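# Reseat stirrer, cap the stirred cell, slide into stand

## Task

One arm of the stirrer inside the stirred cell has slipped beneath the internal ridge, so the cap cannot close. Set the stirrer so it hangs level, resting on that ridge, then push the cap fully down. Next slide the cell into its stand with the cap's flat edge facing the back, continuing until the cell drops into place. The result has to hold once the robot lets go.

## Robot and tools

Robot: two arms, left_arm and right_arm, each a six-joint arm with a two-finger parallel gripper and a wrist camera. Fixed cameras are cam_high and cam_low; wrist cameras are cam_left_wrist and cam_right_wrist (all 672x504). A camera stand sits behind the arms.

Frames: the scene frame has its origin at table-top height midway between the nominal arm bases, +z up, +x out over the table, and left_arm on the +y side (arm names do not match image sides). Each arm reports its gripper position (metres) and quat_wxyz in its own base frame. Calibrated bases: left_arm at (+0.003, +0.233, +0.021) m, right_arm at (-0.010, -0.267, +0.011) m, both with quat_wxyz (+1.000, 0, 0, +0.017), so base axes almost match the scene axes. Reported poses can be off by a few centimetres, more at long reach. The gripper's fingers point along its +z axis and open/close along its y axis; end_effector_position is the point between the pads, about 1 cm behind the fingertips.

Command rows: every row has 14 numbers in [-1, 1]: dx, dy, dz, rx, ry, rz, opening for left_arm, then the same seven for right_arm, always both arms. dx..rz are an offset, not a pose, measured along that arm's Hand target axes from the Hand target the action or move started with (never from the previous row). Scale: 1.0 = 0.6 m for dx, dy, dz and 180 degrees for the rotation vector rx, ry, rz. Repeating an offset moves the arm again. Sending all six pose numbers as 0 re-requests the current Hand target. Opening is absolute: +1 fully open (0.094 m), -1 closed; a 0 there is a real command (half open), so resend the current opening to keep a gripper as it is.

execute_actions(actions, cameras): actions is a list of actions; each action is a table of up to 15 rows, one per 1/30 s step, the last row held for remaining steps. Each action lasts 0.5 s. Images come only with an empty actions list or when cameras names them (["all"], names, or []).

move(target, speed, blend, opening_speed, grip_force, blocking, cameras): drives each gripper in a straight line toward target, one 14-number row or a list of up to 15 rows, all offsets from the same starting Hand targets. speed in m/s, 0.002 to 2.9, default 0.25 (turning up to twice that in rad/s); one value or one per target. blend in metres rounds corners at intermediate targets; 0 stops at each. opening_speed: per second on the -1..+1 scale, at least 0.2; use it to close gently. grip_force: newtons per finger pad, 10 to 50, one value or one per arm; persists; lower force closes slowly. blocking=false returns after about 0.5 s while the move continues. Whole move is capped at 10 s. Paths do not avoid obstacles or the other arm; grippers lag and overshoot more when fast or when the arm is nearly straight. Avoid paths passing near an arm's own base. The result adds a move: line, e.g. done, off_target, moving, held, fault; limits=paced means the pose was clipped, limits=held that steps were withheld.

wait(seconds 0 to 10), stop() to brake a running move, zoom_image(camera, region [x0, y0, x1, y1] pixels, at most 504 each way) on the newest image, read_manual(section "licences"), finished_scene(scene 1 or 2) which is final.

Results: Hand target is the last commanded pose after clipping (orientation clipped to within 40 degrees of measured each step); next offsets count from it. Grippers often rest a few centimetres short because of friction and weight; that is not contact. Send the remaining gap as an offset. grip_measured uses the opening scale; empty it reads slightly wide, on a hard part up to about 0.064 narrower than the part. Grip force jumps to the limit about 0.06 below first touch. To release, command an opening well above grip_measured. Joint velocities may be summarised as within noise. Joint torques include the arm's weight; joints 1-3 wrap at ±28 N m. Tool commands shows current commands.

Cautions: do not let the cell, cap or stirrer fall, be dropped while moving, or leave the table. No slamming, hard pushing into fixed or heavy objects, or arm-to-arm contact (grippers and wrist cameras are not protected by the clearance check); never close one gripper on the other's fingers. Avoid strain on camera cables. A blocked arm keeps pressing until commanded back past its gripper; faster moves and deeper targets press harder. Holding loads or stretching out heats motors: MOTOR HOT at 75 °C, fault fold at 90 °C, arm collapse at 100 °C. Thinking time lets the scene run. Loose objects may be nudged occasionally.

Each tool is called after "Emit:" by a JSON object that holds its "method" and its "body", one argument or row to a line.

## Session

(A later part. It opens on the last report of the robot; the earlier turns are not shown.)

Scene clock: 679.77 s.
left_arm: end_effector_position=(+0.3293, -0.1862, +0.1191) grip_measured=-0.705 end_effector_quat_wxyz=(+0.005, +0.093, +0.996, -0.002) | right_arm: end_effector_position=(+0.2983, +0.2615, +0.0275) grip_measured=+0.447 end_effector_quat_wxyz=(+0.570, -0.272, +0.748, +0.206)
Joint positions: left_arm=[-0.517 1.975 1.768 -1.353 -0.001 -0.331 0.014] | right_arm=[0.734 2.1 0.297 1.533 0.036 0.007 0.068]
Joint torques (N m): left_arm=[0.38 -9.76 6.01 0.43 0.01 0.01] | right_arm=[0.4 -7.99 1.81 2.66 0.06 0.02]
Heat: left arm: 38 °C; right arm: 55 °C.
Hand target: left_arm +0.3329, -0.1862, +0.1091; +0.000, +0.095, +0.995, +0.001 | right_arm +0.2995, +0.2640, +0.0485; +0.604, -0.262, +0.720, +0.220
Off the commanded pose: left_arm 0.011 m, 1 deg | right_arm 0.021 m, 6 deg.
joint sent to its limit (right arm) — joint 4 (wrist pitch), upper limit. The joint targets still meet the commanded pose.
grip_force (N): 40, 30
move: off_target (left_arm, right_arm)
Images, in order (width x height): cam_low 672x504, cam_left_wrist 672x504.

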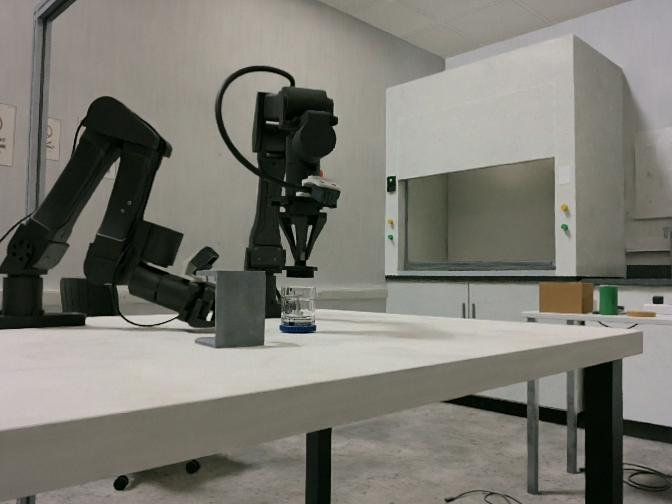

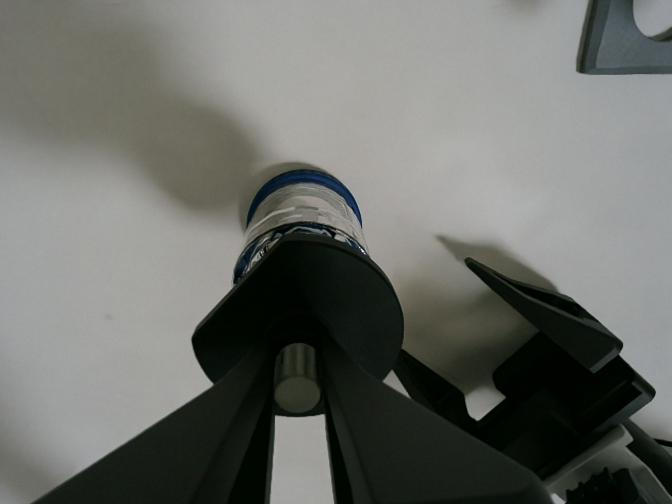

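Emit:
{"method": "move", "body": {
  "target": [0.000,0.00,0.018,0,0,0,-0.88,0,0,0,0,0,0,0.45],
  "speed": 0.05,
  "cameras": ["cam_low","cam_left_wrist","cam_right_wrist"]
}}

Emit:
{"method": "zoom_image", "body": {
  "camera": "cam_right_wrist",
  "region": [130, 0, 450, 280]
}}

Emit:
{"method": "zoom_image", "body": {
  "camera": "cam_low",
  "region": [240, 200, 360, 340]
}}

Scene clock: 686.03 s.
left_arm: end_effector_position=(+0.3295, -0.1862, +0.1084) grip_measured=-0.705 end_effector_quat_wxyz=(+0.005, +0.093, +0.996, -0.002) | right_arm: end_effector_position=(+0.2983, +0.2615, +0.0275) grip_measured=+0.447 end_effector_quat_wxyz=(+0.570, -0.272, +0.748, +0.206)
Joint positions: left_arm=[-0.517 1.975 1.725 -1.311 -0.001 -0.33 0.014] | right_arm=[0.734 2.1 0.297 1.533 0.036 0.007 0.068]
Joint torques (N m): left_arm=[0.42 -9.65 6.09 0.46 0 0.04] | right_arm=[0.36 -7.98 1.84 2.66 0.04 0.01]
Heat: left arm: 38 °C; right arm: 55 °C.
Hand target: left_arm +0.3329, -0.1862, +0.0983; +0.000, +0.095, +0.995, +0.001 | right_arm +0.2995, +0.2640, +0.0485; +0.604, -0.262, +0.720, +0.220
Off the commanded pose: left_arm 0.011 m, 1 deg | right_arm 0.021 m, 6 deg.
joint sent to its limit (right arm) — joint 4 (wrist pitch), upper limit. The joint targets still meet the commanded pose.
grip_force (N): 40, 30
move: off_target (left_arm, right_arm)
Images, in order (width x height): cam_low 672x504, cam_left_wrist 672x504, cam_right_wrist 672x504.

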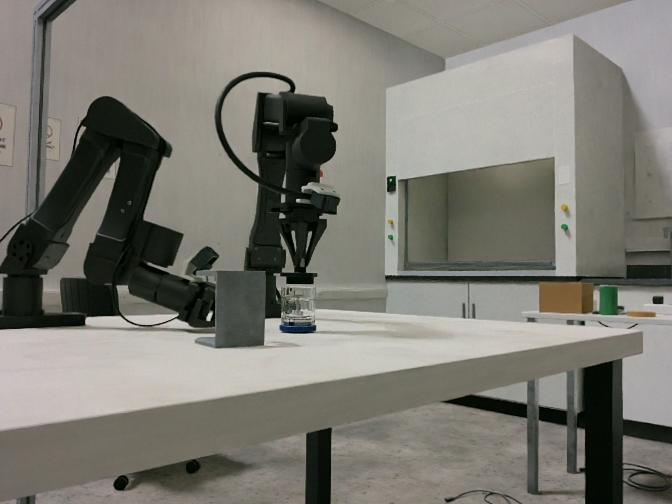

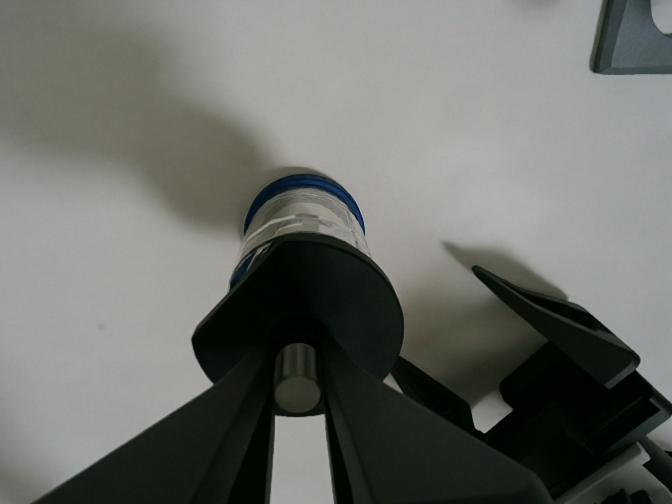

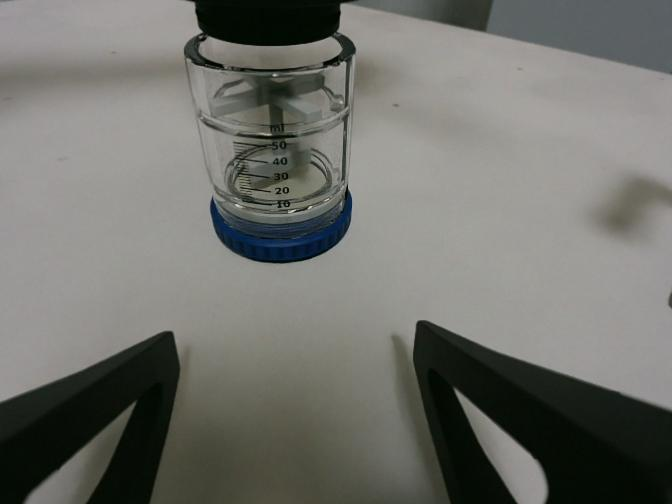

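Scaled by 1.575 from the camera's 672x504 image, which has a finer 960x720 frame.

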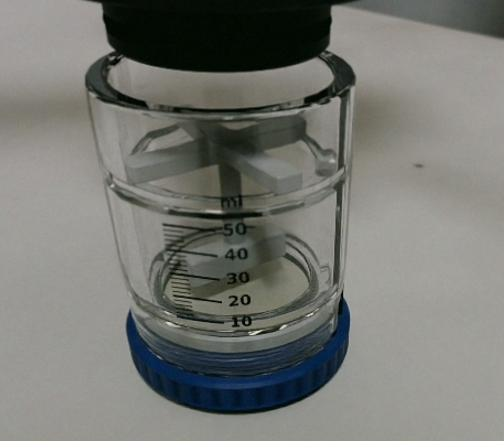

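Scaled by 3.600 from the camera's 672x504 image, which has a finer 960x720 frame.

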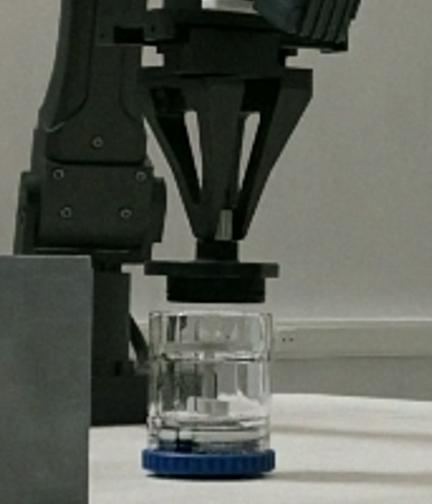

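Emit:
{"method": "move", "body": {
  "target": [0.003,-0.007,0.008,0,0,0,-0.88,0,0,0,0,0,0,0.45],
  "speed": 0.05,
  "cameras": ["cam_low","cam_right_wrist"]
}}

Emit:
{"method": "zoom_image", "body": {
  "camera": "cam_right_wrist",
  "region": [130, 0, 450, 280]
}}

Emit:
{"method": "zoom_image", "body": {
  "camera": "cam_low",
  "region": [240, 200, 360, 340]
}}

Scene clock: 694.43 s.
left_arm: end_effector_position=(+0.3290, -0.1869, +0.1036) grip_measured=-0.705 end_effector_quat_wxyz=(+0.005, +0.094, +0.996, -0.002) | right_arm: end_effector_position=(+0.2983, +0.2615, +0.0275) grip_measured=+0.447 end_effector_quat_wxyz=(+0.570, -0.272, +0.748, +0.206)
Joint positions: left_arm=[-0.52 1.975 1.706 -1.292 -0.001 -0.33 0.014] | right_arm=[0.734 2.1 0.297 1.533 0.036 0.007 0.068]
Joint torques (N m): left_arm=[-0.42 -9.74 6.02 0.44 0 -0.11] | right_arm=[0.39 -8.01 1.84 2.66 0.05 0.01]
Heat: left arm: 38 °C; right arm: 55 °C.
Hand target: left_arm +0.3304, -0.1899, +0.0935; +0.000, +0.095, +0.995, +0.001 | right_arm +0.2995, +0.2640, +0.0485; +0.604, -0.262, +0.720, +0.220
Off the commanded pose: left_arm 0.011 m, 1 deg | right_arm 0.021 m, 6 deg.
joint sent to its limit (right arm) — joint 4 (wrist pitch), upper limit. The joint targets still meet the commanded pose.
grip_force (N): 40, 30
move: off_target (left_arm, right_arm)
Images, in order (width x height): cam_low 672x504, cam_right_wrist 672x504.

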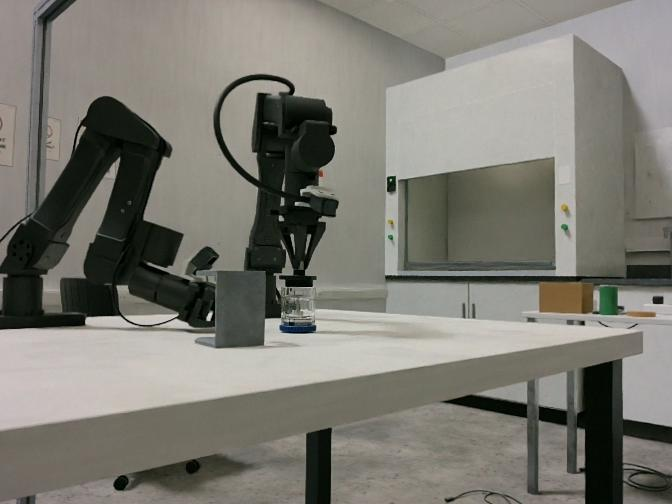

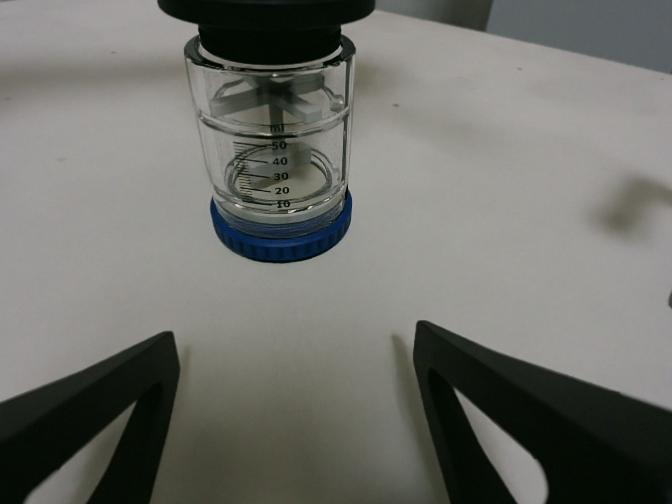

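Scaled by 1.575 from the camera's 672x504 image, which has a finer 960x720 frame.

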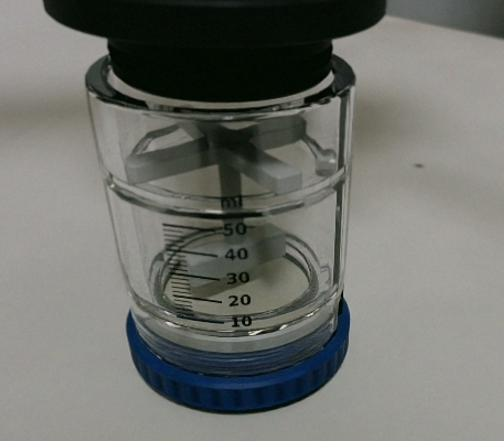

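Scaled by 3.600 from the camera's 672x504 image, which has a finer 960x720 frame.

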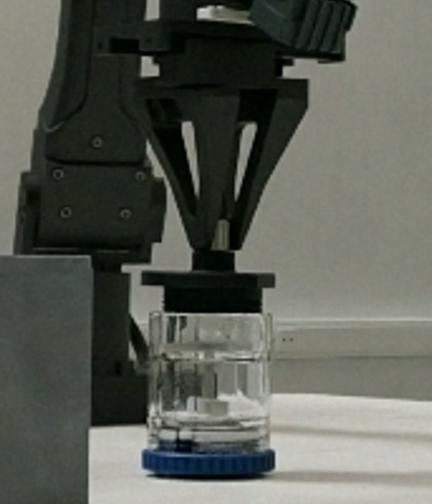

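Emit:
{"method": "move", "body": {
  "target": [0.001,-0.001,0.014,0,0,0,-0.88,0,0,0,0,0,0,0.45],
  "speed": 0.03,
  "cameras": ["cam_low","cam_right_wrist"]
}}

Emit:
{"method": "zoom_image", "body": {
  "camera": "cam_right_wrist",
  "region": [130, 0, 450, 280]
}}

Emit:
{"method": "zoom_image", "body": {
  "camera": "cam_low",
  "region": [240, 200, 360, 340]
}}

Scene clock: 698.23 s.
left_arm: end_effector_position=(+0.3291, -0.1870, +0.0981) grip_measured=-0.705 end_effector_quat_wxyz=(+0.006, +0.094, +0.996, -0.002) | right_arm: end_effector_position=(+0.2983, +0.2615, +0.0275) grip_measured=+0.447 end_effector_quat_wxyz=(+0.570, -0.272, +0.748, +0.206)
Joint positions: left_arm=[-0.52 1.975 1.685 -1.269 -0.001 -0.331 0.014] | right_arm=[0.734 2.1 0.297 1.533 0.036 0.007 0.068]
Joint torques (N m): left_arm=[-0.62 -9.62 5.14 0.57 -0.01 -0.12] | right_arm=[0.43 -7.99 1.83 2.66 0.05 0.01]
Heat: left arm: 38 °C; right arm: 55 °C.
Hand target: left_arm +0.3297, -0.1904, +0.0850; +0.000, +0.095, +0.995, +0.001 | right_arm +0.2995, +0.2640, +0.0485; +0.604, -0.262, +0.720, +0.220
Off the commanded pose: left_arm 0.013 m, 1 deg | right_arm 0.021 m, 6 deg.
joint sent to its limit (right arm) — joint 4 (wrist pitch), upper limit. The joint targets still meet the commanded pose.
grip_force (N): 40, 30
move: off_target (left_arm, right_arm)
Images, in order (width x height): cam_low 672x504, cam_right_wrist 672x504.

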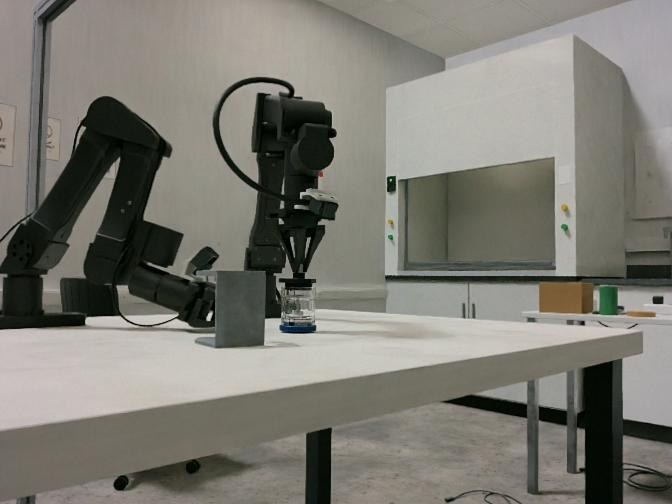

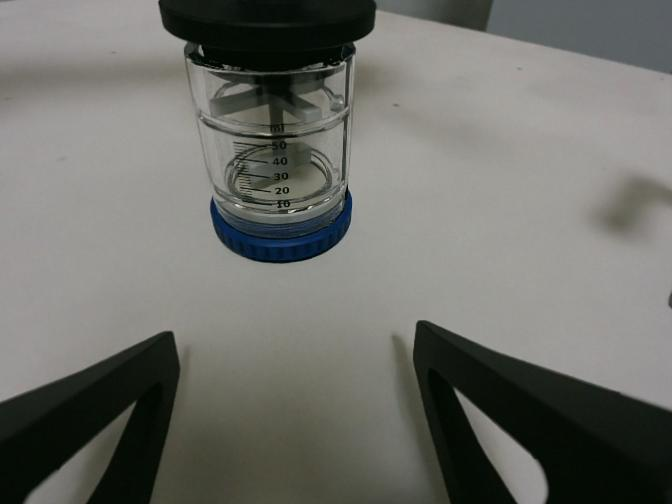

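Scaled by 1.575 from the camera's 672x504 image, which has a finer 960x720 frame.

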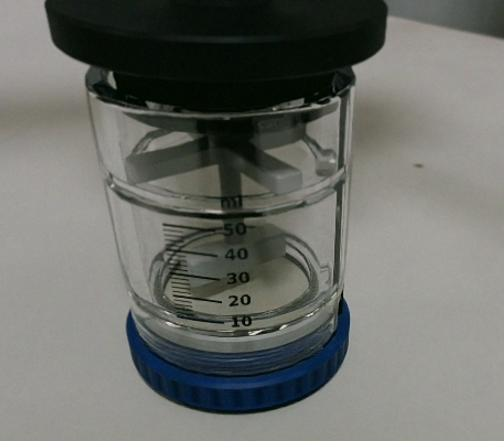

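Scaled by 3.600 from the camera's 672x504 image, which has a finer 960x720 frame.

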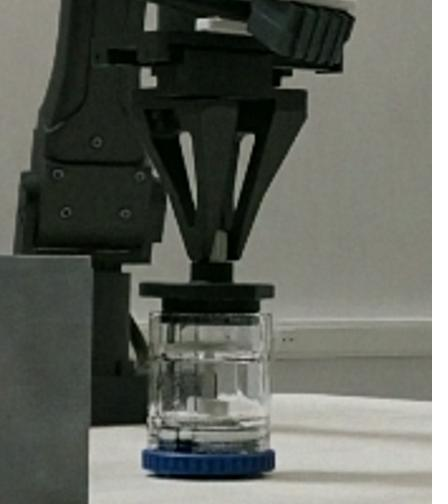

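Emit:
{"method": "move", "body": {
  "target": [0.001,0.002,0.018,0,0,0,-0.88,0,0,0,0,0,0,0.45],
  "speed": 0.03,
  "cameras": ["cam_low","cam_right_wrist"]
}}

Emit:
{"method": "zoom_image", "body": {
  "camera": "cam_right_wrist",
  "region": [130, 0, 450, 280]
}}

Emit:
{"method": "zoom_image", "body": {
  "camera": "cam_low",
  "region": [240, 200, 360, 340]
}}

Scene clock: 703.33 s.
left_arm: end_effector_position=(+0.3284, -0.1866, +0.0910) grip_measured=-0.705 end_effector_quat_wxyz=(+0.005, +0.094, +0.996, -0.002) | right_arm: end_effector_position=(+0.2983, +0.2615, +0.0275) grip_measured=+0.447 end_effector_quat_wxyz=(+0.570, -0.272, +0.748, +0.206)
Joint positions: left_arm=[-0.52 1.975 1.656 -1.242 -0.001 -0.331 0.014] | right_arm=[0.734 2.1 0.297 1.533 0.036 0.007 0.068]
Joint torques (N m): left_arm=[-0.46 -9.59 4.16 0.75 0.01 -0.08] | right_arm=[0.43 -8.01 1.84 2.65 0.05 0.01]
Heat: left arm: 38 °C; right arm: 55 °C.
Hand target: left_arm +0.3293, -0.1891, +0.0743; +0.000, +0.095, +0.995, +0.001 | right_arm +0.2995, +0.2640, +0.0485; +0.604, -0.262, +0.720, +0.220
Off the commanded pose: left_arm 0.017 m, 1 deg | right_arm 0.021 m, 6 deg.
joint sent to its limit (right arm) — joint 4 (wrist pitch), upper limit. The joint targets still meet the commanded pose.
grip_force (N): 40, 30
move: off_target (left_arm, right_arm)
Images, in order (width x height): cam_low 672x504, cam_right_wrist 672x504.

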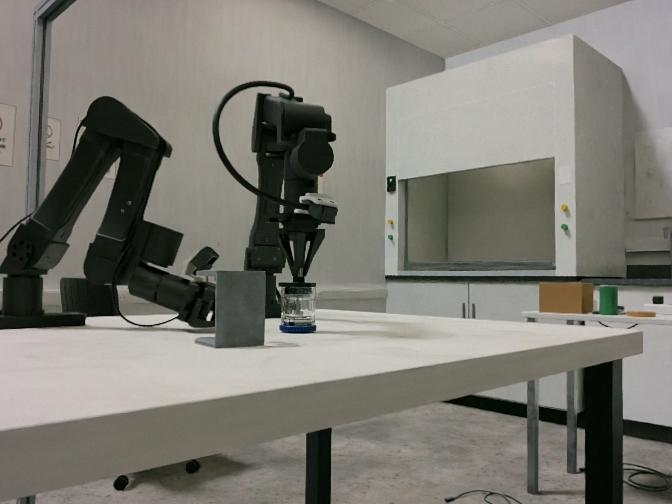

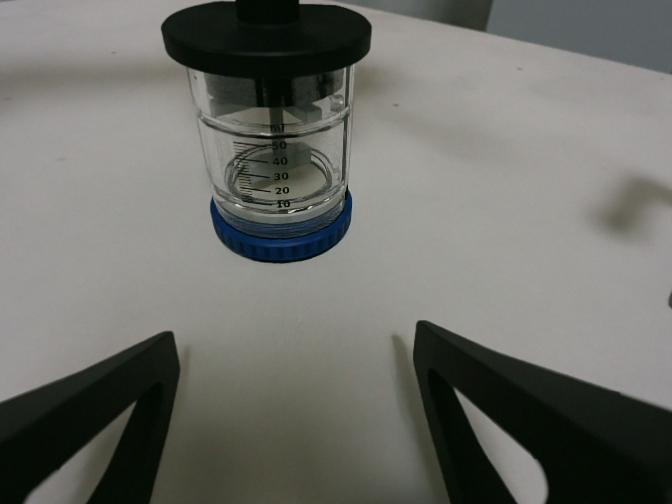

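Scaled by 1.575 from the camera's 672x504 image, which has a finer 960x720 frame.

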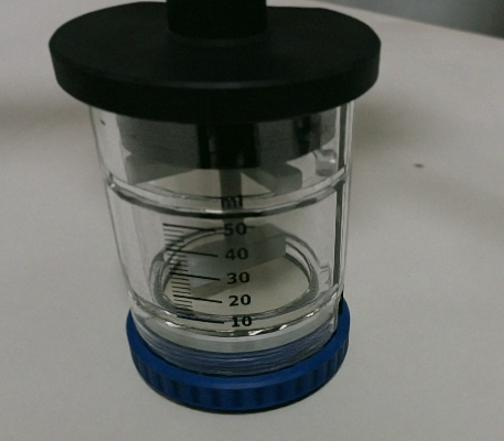

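Scaled by 3.600 from the camera's 672x504 image, which has a finer 960x720 frame.

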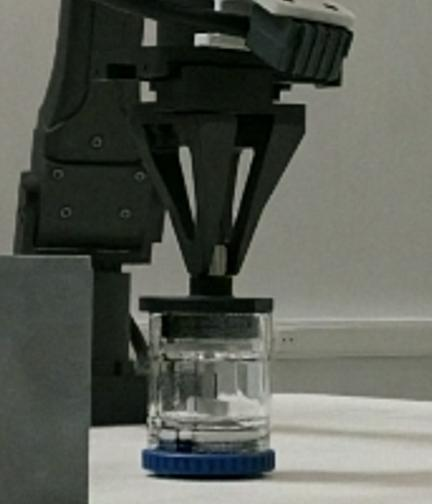

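Emit:
{"method": "move", "body": {
  "target": [
    [0.000,0.002,0.014,0,0,0,-0.88,0,0,0,0,0,0,0.45],
    [0.000,0.002,0.008,0,0,0,-0.88,0,0,0,0,0,0,0.45]
  ],
  "speed": 0.03,
  "cameras": ["cam_low","cam_right_wrist"]
}}

Emit:
{"method": "zoom_image", "body": {
  "camera": "cam_low",
  "region": [260, 260, 330, 340]
}}

Emit:
{"method": "zoom_image", "body": {
  "camera": "cam_right_wrist",
  "region": [130, 0, 450, 280]
}}

Scene clock: 708.30 s.
left_arm: end_effector_position=(+0.3282, -0.1865, +0.0906) grip_measured=-0.705 end_effector_quat_wxyz=(+0.009, +0.094, +0.995, -0.004) | right_arm: end_effector_position=(+0.2983, +0.2615, +0.0275) grip_measured=+0.447 end_effector_quat_wxyz=(+0.570, -0.272, +0.748, +0.206)
Joint positions: left_arm=[-0.52 1.966 1.641 -1.227 -0.001 -0.331 0.014] | right_arm=[0.734 2.1 0.297 1.533 0.036 0.007 0.068]
Joint torques (N m): left_arm=[-0.1 -8.73 3.85 0.82 -0.02 -0.06] | right_arm=[0.42 -8.01 1.8 2.65 0.04 0.02]
Heat: left arm: 38 °C; right arm: 56 °C.
Hand target: left_arm +0.3295, -0.1879, +0.0695; +0.000, +0.095, +0.995, +0.001 | right_arm +0.2995, +0.2640, +0.0485; +0.604, -0.262, +0.720, +0.220
Off the commanded pose: left_arm 0.021 m, 1 deg | right_arm 0.021 m, 6 deg.
joint sent to its limit (right arm) — joint 4 (wrist pitch), upper limit. The joint targets still meet the commanded pose.
grip_force (N): 40, 30
move: off_target (left_arm, right_arm)
Images, in order (width x height): cam_low 672x504, cam_right_wrist 672x504.

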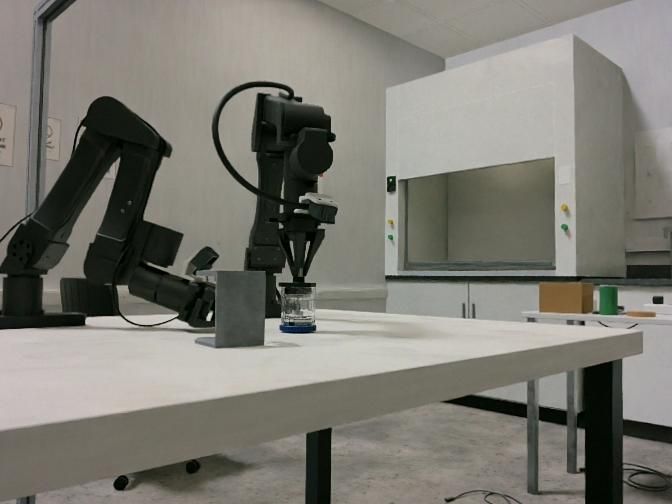

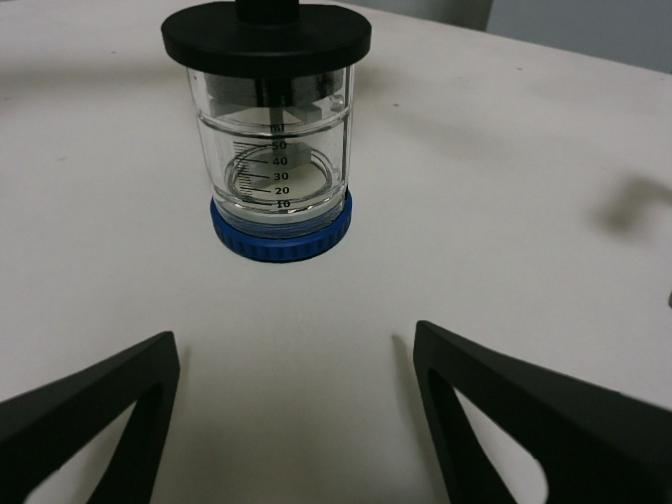

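Scaled by 6.300 from the camera's 672x504 image, which has a finer 960x720 frame.

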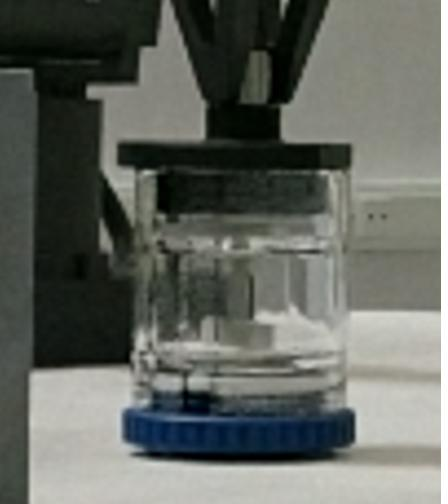

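Scaled by 1.575 from the camera's 672x504 image, which has a finer 960x720 frame.

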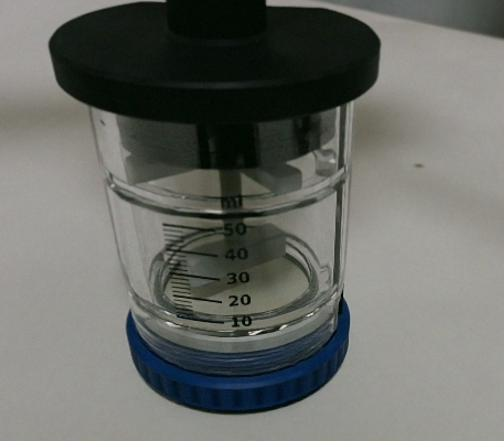

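Emit:
{"method": "move", "body": {
  "target": [
    [0.000,0.00,-0.028,0,0,0,-0.88,0,0,0,0,0,0,0.45],
    [0.000,0.00,-0.028,0,0,0,-0.3,0,0,0,0,0,0,0.45],
    [0.000,0.00,-0.15,0,0,0,-0.3,0,0,0,0,0,0,0.45]
  ],
  "speed": 0.08,
  "opening_speed": 0.5,
  "cameras": ["cam_low","cam_right_wrist","cam_left_wrist"]
}}

Emit:
{"method": "zoom_image", "body": {
  "camera": "cam_left_wrist",
  "region": [200, 160, 420, 380]
}}

Emit:
{"method": "zoom_image", "body": {
  "camera": "cam_right_wrist",
  "region": [130, 0, 450, 280]
}}

Scene clock: 716.77 s.
left_arm: end_effector_position=(+0.3290, -0.1868, +0.1611) grip_measured=-0.303 end_effector_quat_wxyz=(+0.008, +0.094, +0.996, -0.003) | right_arm: end_effector_position=(+0.2983, +0.2615, +0.0275) grip_measured=+0.447 end_effector_quat_wxyz=(+0.570, -0.272, +0.748, +0.206)
Joint positions: left_arm=[-0.519 1.99 1.957 -1.521 -0.001 -0.331 0.033] | right_arm=[0.734 2.1 0.297 1.533 0.036 0.007 0.068]
Joint torques (N m): left_arm=[-0.13 -9.8 8.7 0.04 -0.03 -0.07] | right_arm=[0.38 -7.99 1.81 2.66 0.05 0.01]
Heat: left arm: 36 °C; right arm: 56 °C.
Hand target: left_arm +0.3295, -0.1880, +0.1595; +0.000, +0.095, +0.995, +0.001 | right_arm +0.2995, +0.2640, +0.0485; +0.604, -0.262, +0.720, +0.220
Off the commanded pose: left_arm 0.002 m, 1 deg | right_arm 0.021 m, 6 deg.
joint sent to its limit (right arm) — joint 4 (wrist pitch), upper limit. The joint targets still meet the commanded pose.
grip_force (N): 40, 30
move: off_target (right_arm)
Images, in order (width x height): cam_low 672x504, cam_left_wrist 672x504, cam_right_wrist 672x504.

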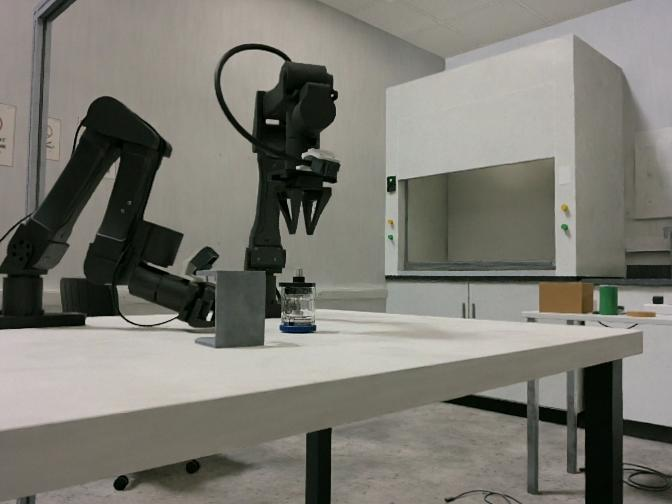

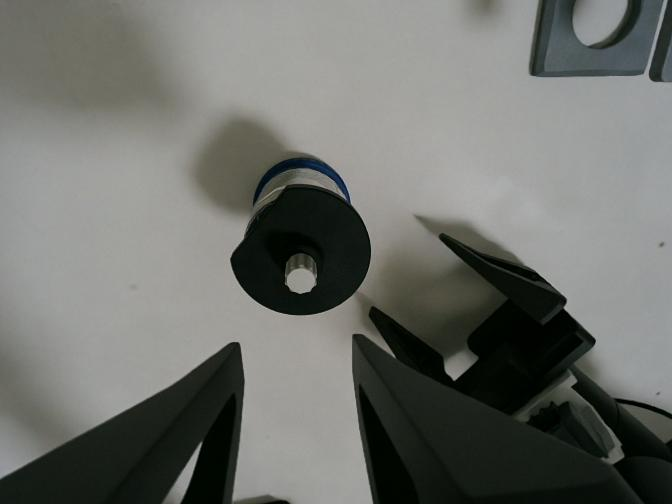

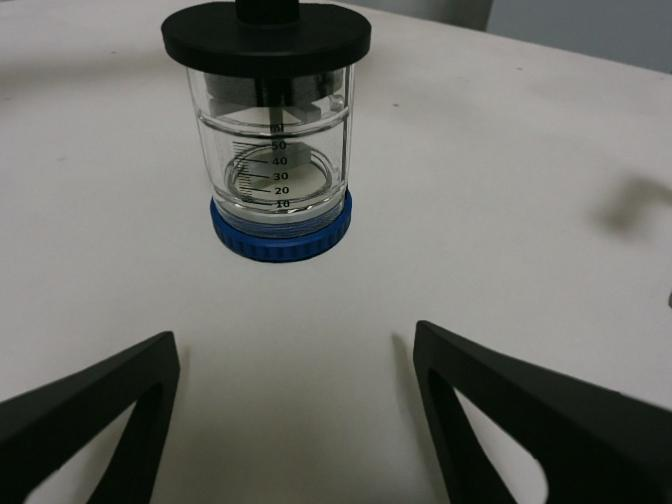

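Scaled by 2.291 from the camera's 672x504 image, which has a finer 960x720 frame.

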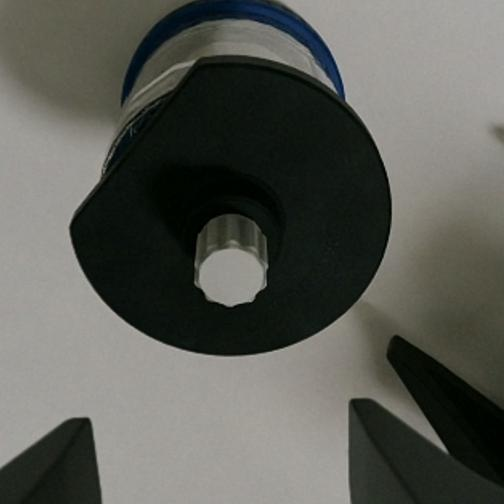

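Scaled by 1.575 from the camera's 672x504 image, which has a finer 960x720 frame.

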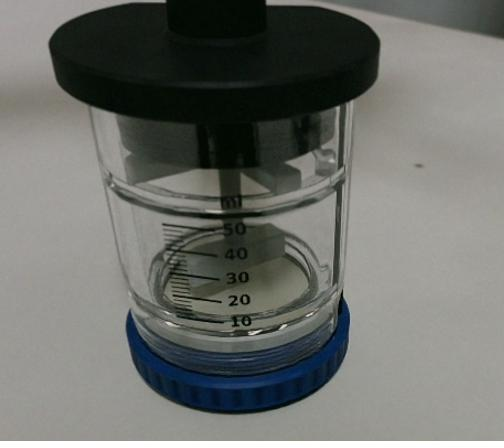

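Emit:
{"method": "move", "body": {
  "target": [-0.05,0,-0.2,0,0,0,-0.3,-0.006,0.010,0.08,0,0,0,0.45],
  "speed": 0.1,
  "cameras": ["cam_low","cam_right_wrist"]
}}

Scene clock: 733.30 s.
left_arm: end_effector_position=(+0.3638, -0.1990, +0.2587) grip_measured=-0.303 end_effector_quat_wxyz=(+0.152, +0.092, +0.982, -0.066) | right_arm: end_effector_position=(+0.3322, +0.2974, +0.0562) grip_measured=+0.447 end_effector_quat_wxyz=(+0.615, -0.259, +0.710, +0.225)
Joint positions: left_arm=[-0.503 1.951 2.261 -1.549 -0.001 -0.316 0.033] | right_arm=[0.746 2.137 0.47 1.524 0.045 0.007 0.068]
Joint torques (N m): left_arm=[0.53 -14.56 8.32 0.71 0.01 -0.01] | right_arm=[0.61 -4.89 4.25 1.98 0.1 0.02]
Heat: left arm: 35 °C; right arm: 56 °C.
Hand target: left_arm +0.3589, -0.1939, +0.2794; +0.000, +0.095, +0.995, +0.001 | right_arm +0.3323, +0.2994, +0.0438; +0.604, -0.262, +0.720, +0.220
Off the commanded pose: left_arm 0.022 m, 19 deg | right_arm 0.013 m, 2 deg.
joint sent to its limit (left arm) — joint 4 (wrist pitch), lower limit. The joint targets are off in orientation, not in position.
grip_force (N): 40, 30
move: off_target (left_arm, right_arm)
Images, in order (width x height): cam_low 672x504, cam_right_wrist 672x504.

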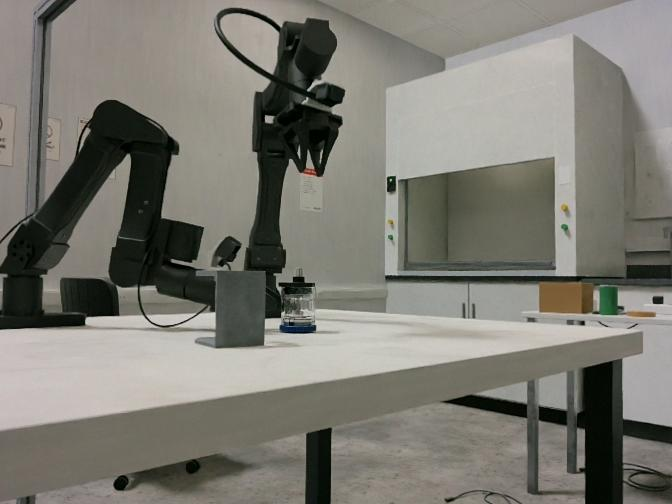

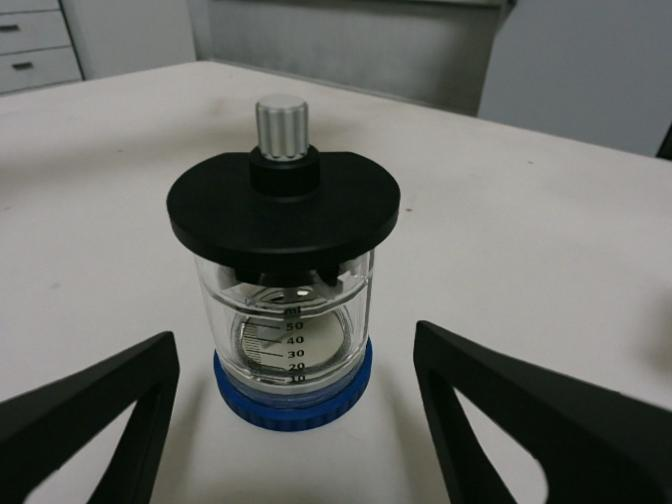

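Emit:
{"method": "move", "body": {
  "target": [0,0,0,0,0,0,-0.3,0.010,0.007,0.054,0,0,0,0.45],
  "speed": 0.06,
  "cameras": ["cam_low","cam_right_wrist"]
}}

Emit:
{"method": "zoom_image", "body": {
  "camera": "cam_low",
  "region": [200, 240, 340, 350]
}}

Scene clock: 737.13 s.
left_arm: end_effector_position=(+0.3638, -0.1990, +0.2587) grip_measured=-0.303 end_effector_quat_wxyz=(+0.152, +0.092, +0.982, -0.066) | right_arm: end_effector_position=(+0.3533, +0.3204, +0.0465) grip_measured=+0.447 end_effector_quat_wxyz=(+0.616, -0.259, +0.709, +0.225)
Joint positions: left_arm=[-0.503 1.951 2.261 -1.549 -0.001 -0.316 0.033] | right_arm=[0.755 2.22 0.606 1.475 0.053 0.007 0.068]
Joint torques (N m): left_arm=[0.43 -14.49 8.31 0.71 0.02 0.03] | right_arm=[0.62 -5.61 4.64 1.96 0.1 0.04]
Heat: left arm: 36 °C; right arm: 55 °C.
Hand target: left_arm +0.3589, -0.1939, +0.2794; +0.000, +0.095, +0.995, +0.001 | right_arm +0.3533, +0.3225, +0.0324; +0.605, -0.262, +0.719, +0.220
Off the commanded pose: left_arm 0.022 m, 19 deg | right_arm 0.014 m, 2 deg.
joint sent to its limit (left arm) — joint 4 (wrist pitch), lower limit. The joint targets are off in orientation, not in position.
grip_force (N): 40, 30
move: off_target (left_arm, right_arm)
Images, in order (width x height): cam_low 672x504, cam_right_wrist 672x504.

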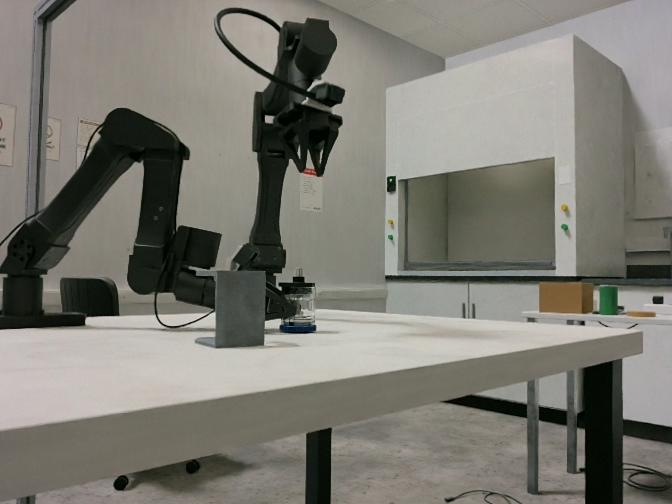

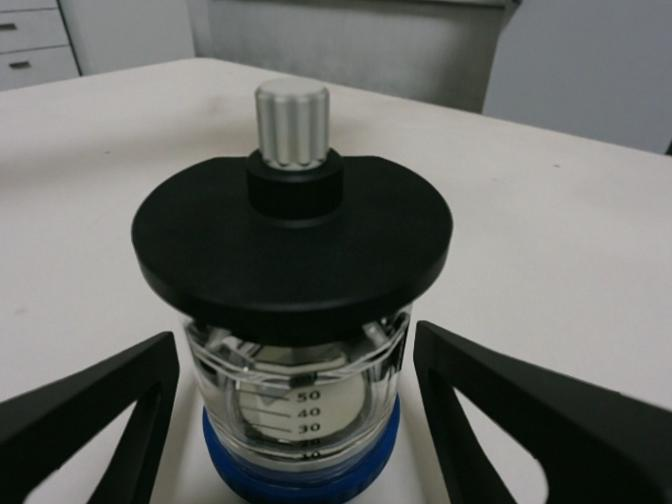

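Scaled by 3.600 from the camera's 672x504 image, which has a finer 960x720 frame.

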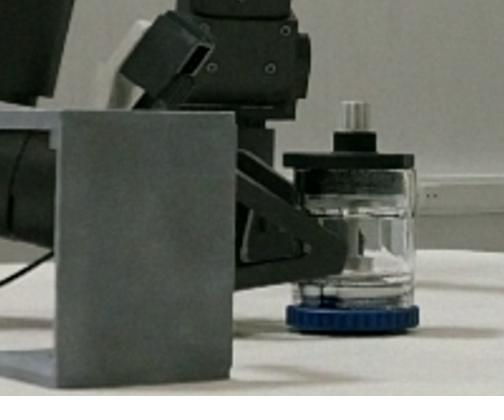

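Emit:
{"method": "move", "body": {
  "target": [
    [0,0,0,0,0,0,-0.3,-0.002,0.0,0.012,0,0,0,0.45],
    [0,0,0,0,0,0,-0.3,-0.002,0.0,0.012,0,0,0,0.05]
  ],
  "speed": 0.06,
  "opening_speed": 0.3,
  "grip_force": [40,45],
  "cameras": ["cam_low","cam_right_wrist"]
}}

Emit:
{"method": "zoom_image", "body": {
  "camera": "cam_low",
  "region": [200, 240, 340, 350]
}}

Scene clock: 744.07 s.
left_arm: end_effector_position=(+0.3638, -0.1990, +0.2587) grip_measured=-0.303 end_effector_quat_wxyz=(+0.152, +0.092, +0.982, -0.066) | right_arm: end_effector_position=(+0.3585, +0.3250, +0.0463) grip_measured=+0.204 end_effector_quat_wxyz=(+0.616, -0.259, +0.709, +0.224)
Joint positions: left_arm=[-0.503 1.951 2.261 -1.549 -0.001 -0.316 0.033] | right_arm=[0.755 2.227 0.635 1.451 0.055 0.007 0.057]
Joint torques (N m): left_arm=[0.46 -14.5 8.29 0.69 0 0.03] | right_arm=[0.49 -5.75 4.92 1.96 0.08 0.03]
Heat: left arm: 37 °C; right arm: 53 °C.
Hand target: left_arm +0.3589, -0.1939, +0.2794; +0.000, +0.095, +0.995, +0.001 | right_arm +0.3588, +0.3272, +0.0323; +0.605, -0.262, +0.719, +0.220
Off the commanded pose: left_arm 0.022 m, 19 deg | right_arm 0.014 m, 2 deg.
joint sent to its limit (left arm) — joint 4 (wrist pitch), lower limit. The joint targets are off in orientation, not in position.
grip_force (N): 40, 45
move: off_target (left_arm, right_arm); target 2's new opening was sent with right_arm's hand 0.014 m and 2 deg from that target
Images, in order (width x height): cam_low 672x504, cam_right_wrist 672x504.

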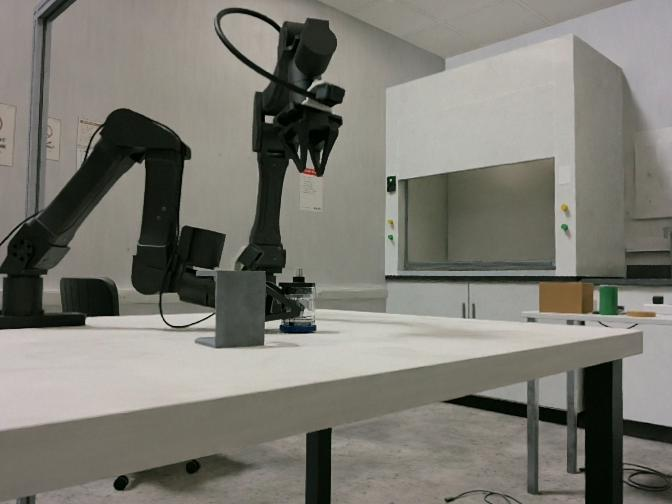

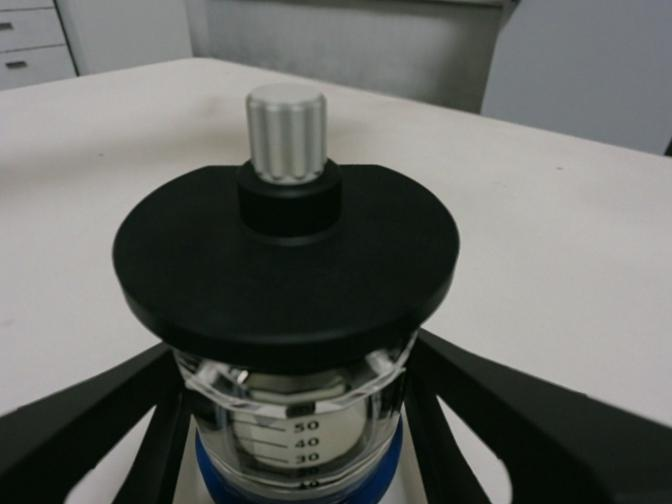

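Scaled by 3.600 from the camera's 672x504 image, which has a finer 960x720 frame.

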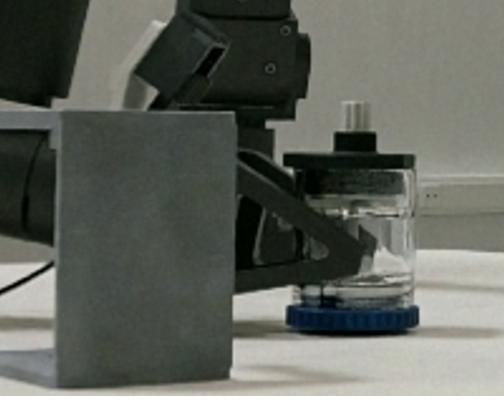

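Emit:
{"method": "move", "body": {
  "target": [0,0,0,0,0,0,-0.3,-0.066,0.0,-0.012,0,0,0,0.05],
  "speed": 0.06,
  "cameras": ["cam_low"]
}}

Emit:
{"method": "zoom_image", "body": {
  "camera": "cam_low",
  "region": [200, 240, 340, 350]
}}

Scene clock: 757.83 s.
left_arm: end_effector_position=(+0.3638, -0.1990, +0.2587) grip_measured=-0.303 end_effector_quat_wxyz=(+0.152, +0.092, +0.982, -0.066) | right_arm: end_effector_position=(+0.3576, +0.3241, +0.0487) grip_measured=+0.204 end_effector_quat_wxyz=(+0.585, -0.270, +0.735, +0.211)
Joint positions: left_arm=[-0.503 1.951 2.261 -1.549 -0.001 -0.316 0.033] | right_arm=[0.755 2.118 0.635 1.256 0.055 0.007 0.057]
Joint torques (N m): left_arm=[0.54 -14.54 8.36 0.71 0.01 0.02] | right_arm=[0.47 -11.14 4.1 2.22 0.08 0.05]
Heat: left arm: 38 °C; right arm: 51 °C.
Hand target: left_arm +0.3589, -0.1939, +0.2794; +0.000, +0.095, +0.995, +0.001 | right_arm +0.3586, +0.3271, +0.0725; +0.605, -0.262, +0.719, +0.220
Off the commanded pose: left_arm 0.022 m, 19 deg | right_arm 0.024 m, 3 deg.
joint sent to its limit (left arm) — joint 4 (wrist pitch), lower limit. The joint targets are off in orientation, not in position.
grip_force (N): 40, 45
move: off_target (left_arm, right_arm)
Images, in order (width x height): cam_low 672x504.

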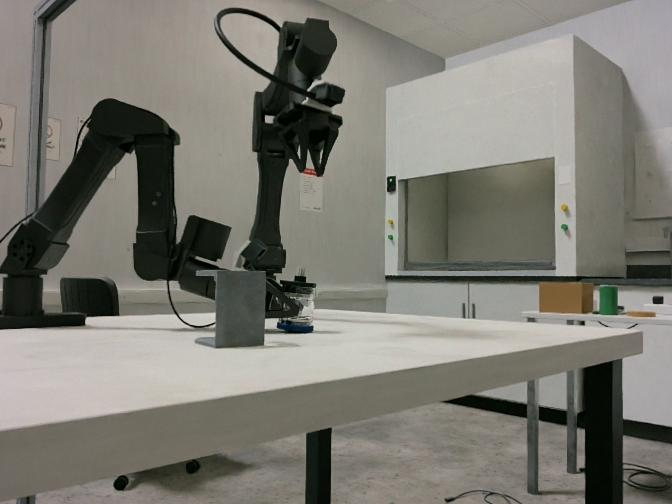

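Scaled by 3.600 from the camera's 672x504 image, which has a finer 960x720 frame.

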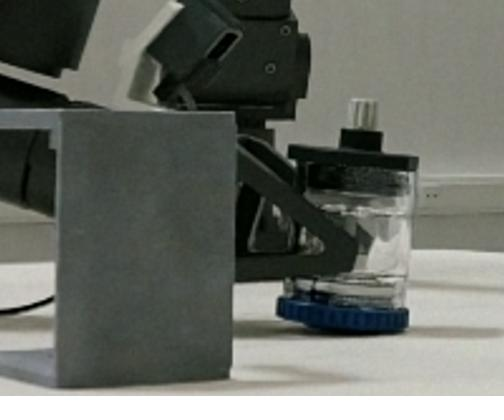

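Emit:
{"method": "move", "body": {
  "target": [0,0,0,0,0,0,-0.3,-0.02,0.0,-0.004,0,-0.022,0,0.05],
  "speed": 0.06,
  "cameras": ["cam_low"]
}}

Emit:
{"method": "zoom_image", "body": {
  "camera": "cam_low",
  "region": [200, 240, 340, 350]
}}

Scene clock: 762.83 s.
left_arm: end_effector_position=(+0.3638, -0.1990, +0.2587) grip_measured=-0.303 end_effector_quat_wxyz=(+0.152, +0.092, +0.982, -0.066) | right_arm: end_effector_position=(+0.3573, +0.3238, +0.0570) grip_measured=+0.204 end_effector_quat_wxyz=(+0.599, -0.265, +0.724, +0.217)
Joint positions: left_arm=[-0.503 1.951 2.261 -1.549 -0.001 -0.316 0.033] | right_arm=[0.755 2.118 0.625 1.302 0.055 0.007 0.057]
Joint torques (N m): left_arm=[0.46 -14.57 8.38 0.7 0.01 0.02] | right_arm=[0.53 -9.77 3.86 2.79 0.08 0]
Heat: left arm: 39 °C; right arm: 51 °C.
Hand target: left_arm +0.3589, -0.1939, +0.2794; +0.000, +0.095, +0.995, +0.001 | right_arm +0.3584, +0.3269, +0.0847; +0.629, -0.254, +0.698, +0.229
Off the commanded pose: left_arm 0.022 m, 19 deg | right_arm 0.028 m, 5 deg.
joint sent to its limit (left arm) — joint 4 (wrist pitch), lower limit. The joint targets are off in orientation, not in position.
grip_force (N): 40, 45
move: off_target (left_arm, right_arm)
Images, in order (width x height): cam_low 672x504.

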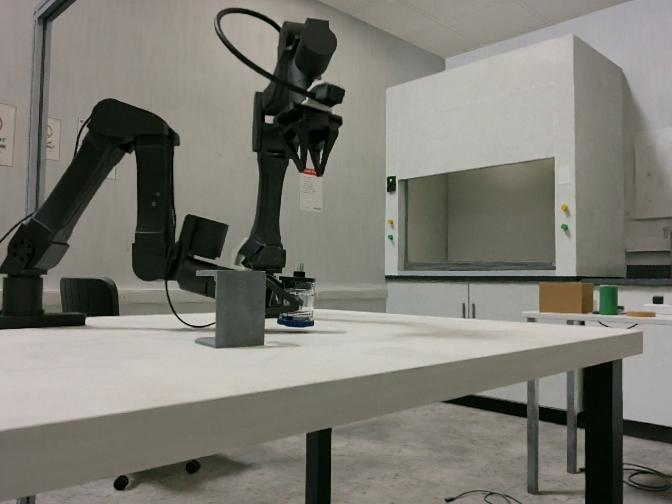

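Scaled by 3.600 from the camera's 672x504 image, which has a finer 960x720 frame.

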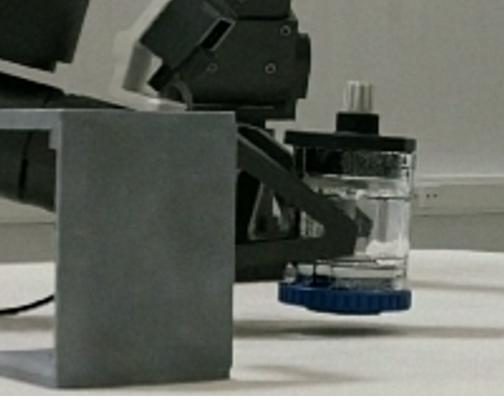

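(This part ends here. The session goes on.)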